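# Place the green block into the blue tray

## Task

Get the green block to rest inside the blue tray; pay no attention to any signs near or on the tray.

## Robot and tools

Robot: two 6-joint arms, left_arm and right_arm, each ending in a two-finger parallel gripper. left_arm is the robot's own left and sits on the +y side; right_arm is on -y. Image left and right do not match these names. Arm bases are at (+0.031, +0.303, +0.432) m for left_arm and (+0.031, -0.303, +0.432) m for right_arm. Identical joint angles can give slightly different hand poses on the two arms.

Scene frame: origin at table-top height above the centre of the robot's foot. +x points away from the robot over the table, +y to the robot's left, +z up. The table surface starts near x = +0.15 m and may sit at an angle. Reported hand positions can be off by a few centimetres, more at long reach.

Command row: every motion command uses rows of 14 plain numbers covering both arms, even if one arm stays put. Order: left_arm waist, shoulder, elbow, wrist pitch, wrist yaw, wrist roll, opening; then the same seven for right_arm. Joint numbers are absolute target angles in radians, in the same convention as the Joint positions line, not offsets. Stated ranges per arm: waist -2.880 to 2.880, shoulder 0.000 to 3.142, elbow 0.000 to 3.019, wrist pitch -1.693 to 1.571, wrist yaw -1.571 to 1.571, wrist roll -2.094 to 2.094. Real ends may differ by up to 0.084 rad. A target more than 0.084 rad outside a range, and further out than the joint's current angle, gets the call rejected; a target beyond the real end is clipped and the result prints "joint sent to its limit". Opening is an absolute command from -1 (shut) to +1 (fully open, pad gap 0.094 m). To keep a gripper as it is, repeat its present command; 0 means half-closed, not unchanged. To keep a joint still, resend its Joint targets value.

Per control step each joint target is kept within a lead of the measured angle (waist and shoulder 0.716, elbow 0.645, wrist pitch 0.69, wrist yaw 1.84, wrist roll 3.24 rad), and if targets would shift a hand over 110 mm, that arm's targets are scaled back. Large jumps therefore take several steps or actions.

Tools:
- execute_actions(actions, cameras): actions is a list of actions; each action is a table of 1 to 15 rows, one row per 1/30 s step, 0.5 s per action. A short table repeats its final row to fill 15 steps. cameras lists camera names, ["all"], or []; by default images come only when actions is empty.
- move(target, speed, blend, opening_speed, grip_force, blocking, cameras): target is one 14-number row or a list of up to 15 rows, all absolute joint angles, interpolated with all joints in sync (hand paths curve, no obstacle avoidance). Total time per move is capped at 10 s; paths take at least 0.5 s. speed in rad/s for the joint with the longest way, 0.01 to 12.57, default 0.5; one value or one per target. blend in rad rounds corners at intermediate targets; 0 stops at each. opening_speed: rate of the opening command per second on the -1..+1 scale, at least 0.2. grip_force: newtons per finger pad, 10 to 50, one value or one per arm; it persists, starts at 50, and lower values close slowly. blocking=false returns after about 0.5 s while motion continues; a new move then replaces it. Finger changes in later list rows apply only once everything is at rest at that row. The result adds a "move:" line: done, off_target (at rest more than 0.035 rad away), moving, held, or fault, possibly naming arms, plus limits=held if steps were withheld. done does not mean nothing was touched.
- wait(seconds): 0 to 10 s, holding last commands; returns early if a running move ends.
- stop(): brakes the running move; braking needs distance.
- zoom_image(camera, region): camera is cam_head_left, cam_head_right, cam_over, cam_left_wrist or cam_right_wrist; region [x0, y0, x1, y1] in pixels of that camera's latest image, origin top-left, at most 504 wide and high.
- read_manual(section): licence texts only.
- finished_scene(): ends the scene permanently; the block must stay in the tray with no robot help.

Results: per arm, end_effector_position (m) is the point midway between the finger pads, about 1 cm behind the tips; end_effector_quat_wxyz gives orientation. The fingers point along the gripper's +z and close along its y axis. Joint positions and Joint velocities list six joints (rad, rad/s) then pad gap (m, m/s). Joint targets shows what joints are currently driven toward. Tool commands shows present opening commands. grip_measured is the finger opening on the command scale; on a firmly held rigid part it reads a bit below the part width. Joint torques are total drive outputs including gravity, noisy with per-arm offsets. "joint command not followed" means the clearance check altered that arm's targets. Cameras are 504x504 images: two head cameras on one bar, an overhead cam_over, and one camera on each wrist.

Avoid: dropping the block or releasing it while moving, anything leaving the table, fast collisions with the table or tray, strong pushes, and any contact between the two arms (including a gripper closing on the other's fingers), which can end the scene. To release, command an opening clearly above grip_measured. Holding loads or stretched poses heats motors; a MOTOR HOT line warns, and at 100 °C an OVER-TEMPERATURE FAULT drops that arm for 30 to 60 s or more. Approach contacts slowly, since faster moves and targets set deeper past contact push harder.

Each tool is called after "Call:" as name(argument=value, ...), one argument or row to a line, values as JSON.

## Session

Call:
execute_actions(
  actions=[],
)

Scene clock: 0.00 s.
left_arm: end_effector_position=(+0.3687, +0.2852, +0.1944) grip_measured=+1.000 end_effector_quat_wxyz=(+0.368, -0.121, +0.897, -0.213) | right_arm: end_effector_position=(+0.3140, -0.5481, +0.2028) grip_measured=+1.000 end_effector_quat_wxyz=(+0.006, +0.957, +0.251, -0.148)
Joint positions: left_arm=[1.207 2.533 0.427 1.507 0.389 -0.191 0.094] | right_arm=[-1.618 1.997 0.871 -0.407 0.221 2.045 0.094]
Joint velocities: within noise
Joint torques (N m): no reading
Heat: left arm: hottest waist 37 °C; right arm: hottest waist 39 °C.
Joint targets: left_arm=[1.208 2.534 0.416 1.510 0.389 -0.191] | right_arm=[-1.618 2.006 0.875 -0.408 0.220 2.045]
Tool commands: left_gripper/opening=+1.0 right_gripper/opening=+1.0

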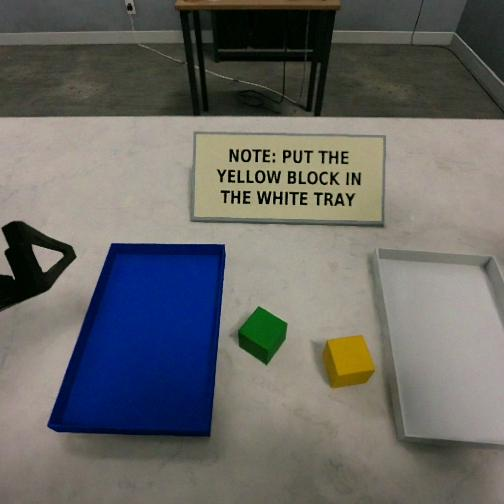

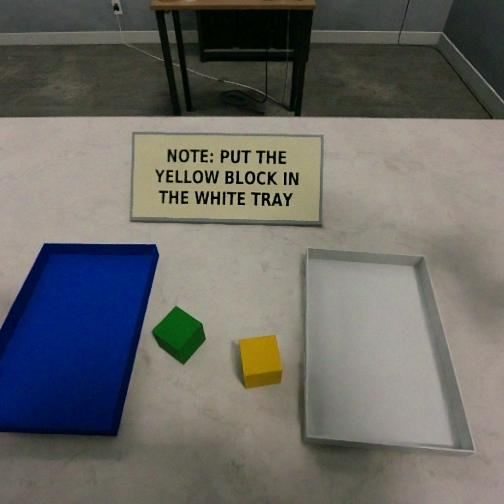

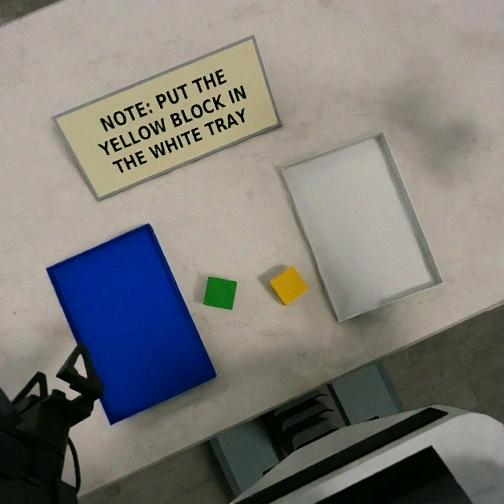

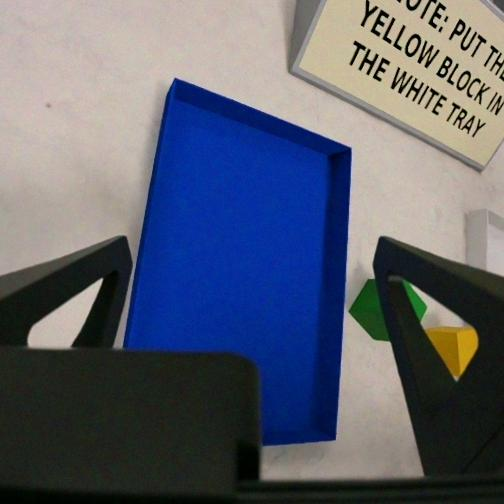

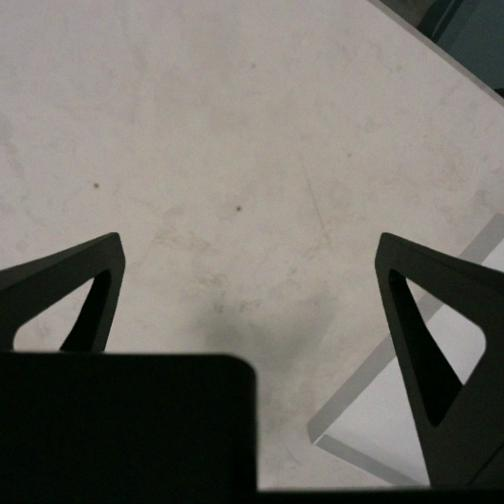

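Call:
zoom_image(
  camera="cam_over",
  region=[40, 210, 340, 430],
)

Call:
zoom_image(
  camera="cam_head_left",
  region=[40, 230, 400, 450],
)

Call:
zoom_image(
  camera="cam_left_wrist",
  region=[300, 220, 504, 420],
)

Scaled by 1.680 from the camera's 504x504 image, which has a finer 720x720 frame.

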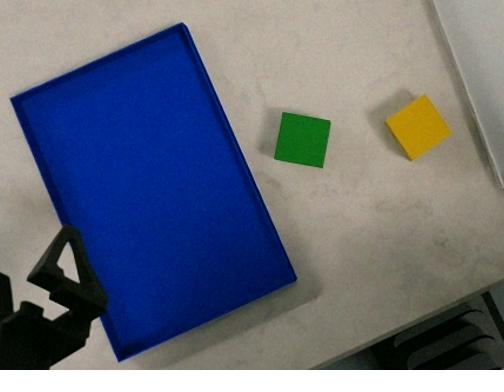

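Scaled by 1.400 from the camera's 504x504 image, which has a finer 720x720 frame.

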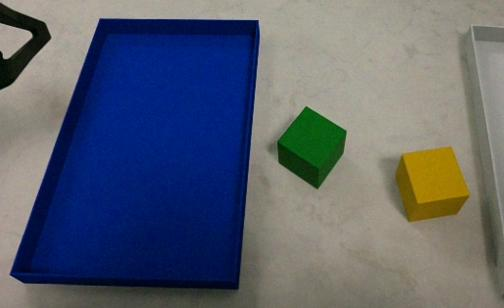

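Scaled by 2.471 from the camera's 504x504 image, which has a finer 720x720 frame.

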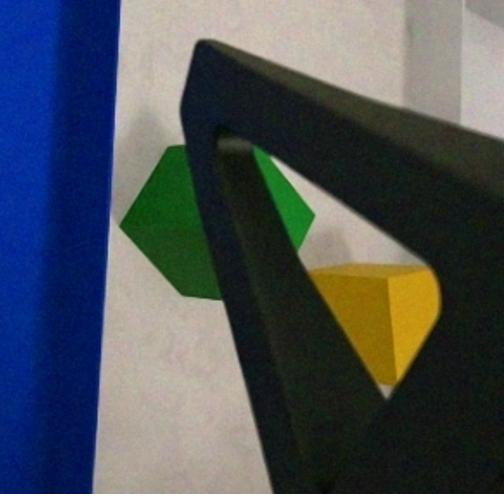

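Call:
move(
  target=[0.373, 2.248, 0.994, -0.233, -0.209, -1.61, 1.0, -1.618, 2.006, 0.875, -0.408, 0.220, 2.045, 1.0],
  speed=1.0,
  cameras=["cam_left_wrist", "cam_over"],
)

Scene clock: 7.57 s.
left_arm: end_effector_position=(+0.3617, +0.0368, +0.1668) grip_measured=+1.000 end_effector_quat_wxyz=(+0.004, +0.466, -0.885, -0.003) | right_arm: end_effector_position=(+0.3140, -0.5481, +0.2028) grip_measured=+1.000 end_effector_quat_wxyz=(+0.006, +0.957, +0.251, -0.148)
Joint positions: left_arm=[0.375 2.255 0.983 -0.224 -0.205 -1.601 0.094] | right_arm=[-1.618 1.997 0.871 -0.407 0.221 2.045 0.094]
Joint torques (N m): left_arm=[-5.13 -17.14 3.17 -0.44 -0.29 -0.03] | right_arm=[-1.32 -13.68 2.33 0.01 0.25 0.07]
Heat: left arm: hottest waist 37 °C; right arm: hottest waist 39 °C.
Joint targets: left_arm=[0.373 2.248 0.994 -0.233 -0.209 -1.610] | right_arm=[-1.618 2.006 0.875 -0.408 0.220 2.045]
move: done
camera_calibration:
cam_left_wrist: T_world_to_cam=[[0.820423, -0.571529, -0.0161518, -0.270479], [-0.457289, -0.672866, 0.581496, 0.0970468], [-0.34321, -0.469687, -0.813389, 0.403108], [0, 0, 0, 1]] pos_world=[0.404636, 0.100048, 0.267083]
Images, in order (width x height): cam_over 504x504, cam_left_wrist 504x504.

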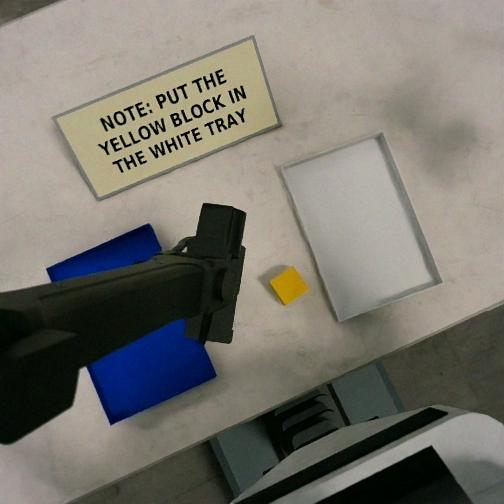

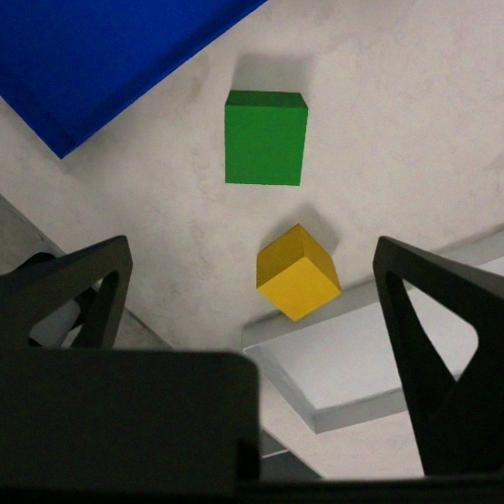

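Call:
move(
  target=[
    [0.442, 2.608, 1.199, -0.053, -0.207, -1.517, 1.0, -1.618, 2.006, 0.875, -0.408, 0.220, 2.045, 1.0],
    [0.442, 2.608, 1.199, -0.053, -0.207, -1.517, -0.06, -1.618, 2.006, 0.875, -0.408, 0.220, 2.045, 1.0],
  ],
  speed=0.4,
  opening_speed=0.9,
  cameras=["cam_left_wrist", "cam_head_left"],
)

Scene clock: 12.50 s.
left_arm: end_effector_position=(+0.3690, +0.0290, +0.0392) grip_measured=+0.042 end_effector_quat_wxyz=(-0.001, +0.457, -0.889, +0.003) | right_arm: end_effector_position=(+0.3140, -0.5481, +0.2028) grip_measured=+1.000 end_effector_quat_wxyz=(+0.006, +0.957, +0.251, -0.148)
Joint positions: left_arm=[0.427 2.598 1.191 -0.063 -0.205 -1.525 0.049] | right_arm=[-1.618 1.997 0.871 -0.407 0.221 2.045 0.094]
Joint velocities: left_arm=[within noise] | right_arm=[-0.005 -0.005 -0.002 0.017 -0.154 -0.037 0]
Joint torques (N m): left_arm=[-4.07 -16.67 1.77 0.35 -0.21 0.11] | right_arm=[-1.26 -13.74 2.32 0.02 0.25 0.08]
Heat: left arm: hottest shoulder 38 °C; right arm: hottest waist 39 °C.
Joint targets: left_arm=[0.442 2.608 1.199 -0.053 -0.207 -1.517] | right_arm=[-1.618 2.006 0.875 -0.408 0.220 2.045]
move: done
camera_calibration:
cam_left_wrist: T_world_to_cam=[[0.809073, -0.587708, -0.000690101, -0.279005], [-0.479394, -0.66064, 0.5777, 0.177155], [-0.339975, -0.467071, -0.816249, 0.296973], [0, 0, 0, 1]] pos_world=[0.411626, 0.0917695, 0.139869]
Images, in order (width x height): cam_head_left 504x504, cam_left_wrist 504x504.

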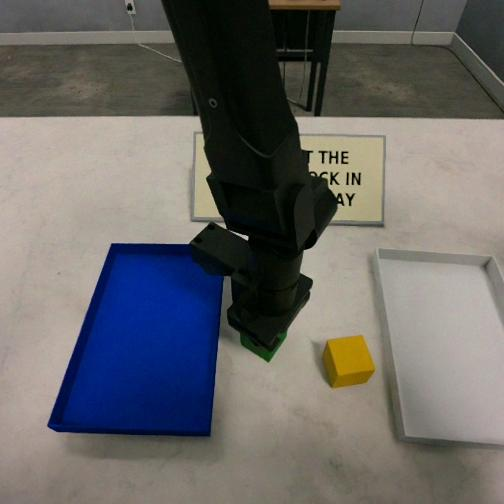

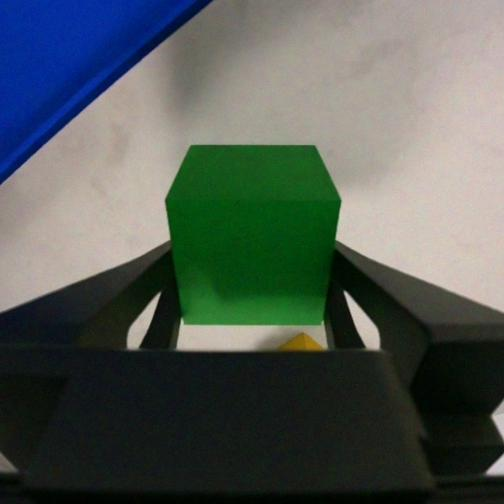

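Call:
move(
  target=[
    [0.392, 2.383, 1.061, -0.161, -0.207, -1.54, -0.06, -1.618, 2.006, 0.875, -0.408, 0.220, 2.045, 1.0],
    [0.738, 2.293, 0.854, 0.022, -0.165, -1.54, -0.06, -1.618, 2.006, 0.875, -0.408, 0.220, 2.045, 1.0],
    [0.769, 2.509, 0.983, 0.114, -0.160, -1.54, -0.06, -1.618, 2.006, 0.875, -0.408, 0.220, 2.045, 1.0],
  ],
  speed=[0.5, 0.7, 0.35],
  blend=[0.06, 0.06, 0],
  cameras=["cam_left_wrist", "cam_head_left", "cam_over"],
)

Scene clock: 15.83 s.
left_arm: end_effector_position=(+0.3778, +0.1800, +0.0484) grip_measured=+0.042 end_effector_quat_wxyz=(+0.002, +0.600, -0.800, -0.002) | right_arm: end_effector_position=(+0.3140, -0.5481, +0.2028) grip_measured=+1.000 end_effector_quat_wxyz=(+0.006, +0.957, +0.251, -0.148)
Joint positions: left_arm=[0.755 2.504 0.98 0.104 -0.163 -1.533 0.049] | right_arm=[-1.618 1.997 0.871 -0.407 0.221 2.045 0.094]
Joint torques (N m): left_arm=[-2.96 -15.21 -0.17 0.34 0.01 -0.02] | right_arm=[-1.32 -13.74 2.33 0.02 0.25 0.07]
Heat: left arm: hottest shoulder 38 °C; right arm: hottest waist 39 °C.
Joint targets: left_arm=[0.769 2.509 0.983 0.114 -0.160 -1.540] | right_arm=[-1.618 2.006 0.875 -0.408 0.220 2.045]
move: done
camera_calibration:
cam_left_wrist: T_world_to_cam=[[0.957719, -0.287468, -0.0116865, -0.306966], [-0.228066, -0.783326, 0.578261, 0.202953], [-0.175386, -0.551147, -0.815768, 0.331007], [0, 0, 0, 1]] pos_world=[0.398328, 0.253169, 0.149078]
Images, in order (width x height): cam_head_left 504x504, cam_over 504x504, cam_left_wrist 504x504.

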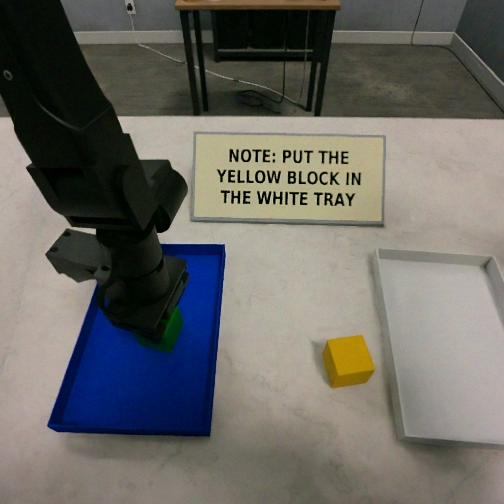

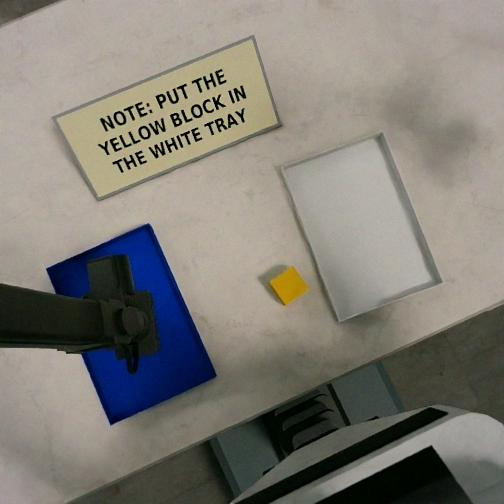

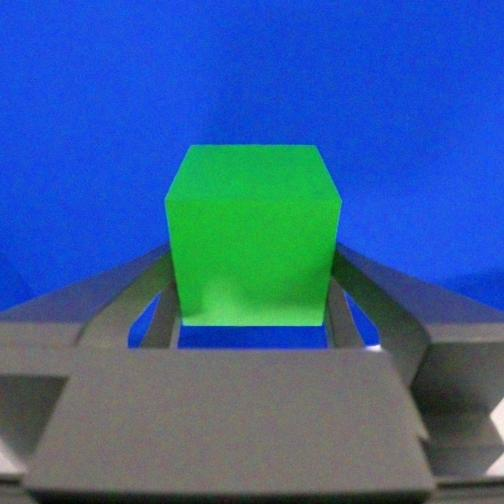

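Call:
move(
  target=[
    [0.772, 2.529, 0.995, 0.122, -0.160, -1.54, -0.06, -1.618, 2.006, 0.875, -0.408, 0.220, 2.045, 1.0],
    [0.772, 2.529, 0.995, 0.122, -0.160, -1.54, 0.7, -1.618, 2.006, 0.875, -0.408, 0.220, 2.045, 1.0],
    [0.738, 2.293, 0.854, 0.022, -0.165, -1.54, 0.7, -1.618, 2.006, 0.875, -0.408, 0.220, 2.045, 1.0],
  ],
  speed=[0.08, 0.3, 0.5],
  opening_speed=1.5,
  cameras=["cam_left_wrist", "cam_head_left", "cam_over"],
)

Scene clock: 19.17 s.
left_arm: end_effector_position=(+0.3839, +0.1895, +0.1190) grip_measured=+0.697 end_effector_quat_wxyz=(-0.002, +0.600, -0.800, +0.003) | right_arm: end_effector_position=(+0.3140, -0.5481, +0.2028) grip_measured=+1.000 end_effector_quat_wxyz=(+0.006, +0.957, +0.251, -0.148)
Joint positions: left_arm=[0.752 2.295 0.857 0.03 -0.163 -1.533 0.08] | right_arm=[-1.618 1.997 0.871 -0.407 0.221 2.045 0.094]
Joint torques (N m): left_arm=[-5.07 -15.27 0.05 -0.38 -0.18 -0.02] | right_arm=[-1.2 -13.68 2.33 0.02 0.26 0.08]
Heat: left arm: hottest shoulder 38 °C; right arm: hottest waist 39 °C.
Joint targets: left_arm=[0.738 2.293 0.854 0.022 -0.165 -1.540] | right_arm=[-1.618 2.006 0.875 -0.408 0.220 2.045]
move: done
camera_calibration:
cam_left_wrist: T_world_to_cam=[[0.957679, -0.287839, -0.000407522, -0.310562], [-0.234628, -0.781457, 0.578165, 0.173208], [-0.166737, -0.553601, -0.815919, 0.391997], [0, 0, 0, 1]] pos_world=[0.403419, 0.262972, 0.219569]
Images, in order (width x height): cam_head_left 504x504, cam_over 504x504, cam_left_wrist 504x504.

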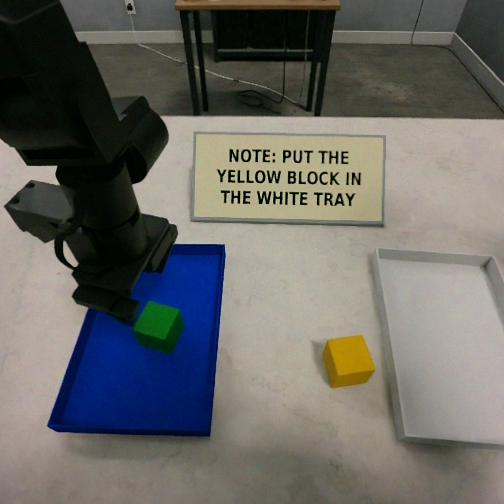

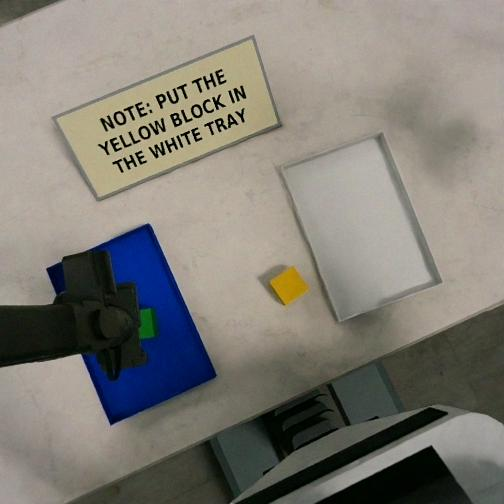

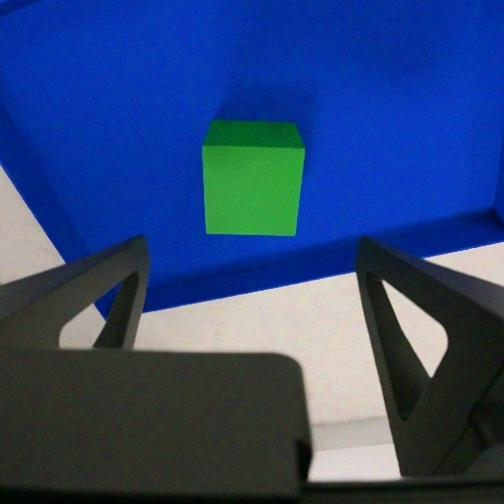

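The green block is resting in the blue tray, released and with the gripper clear of it.

Call:
finished_scene(
  scene=1,
)

The scene is finished: the task was done.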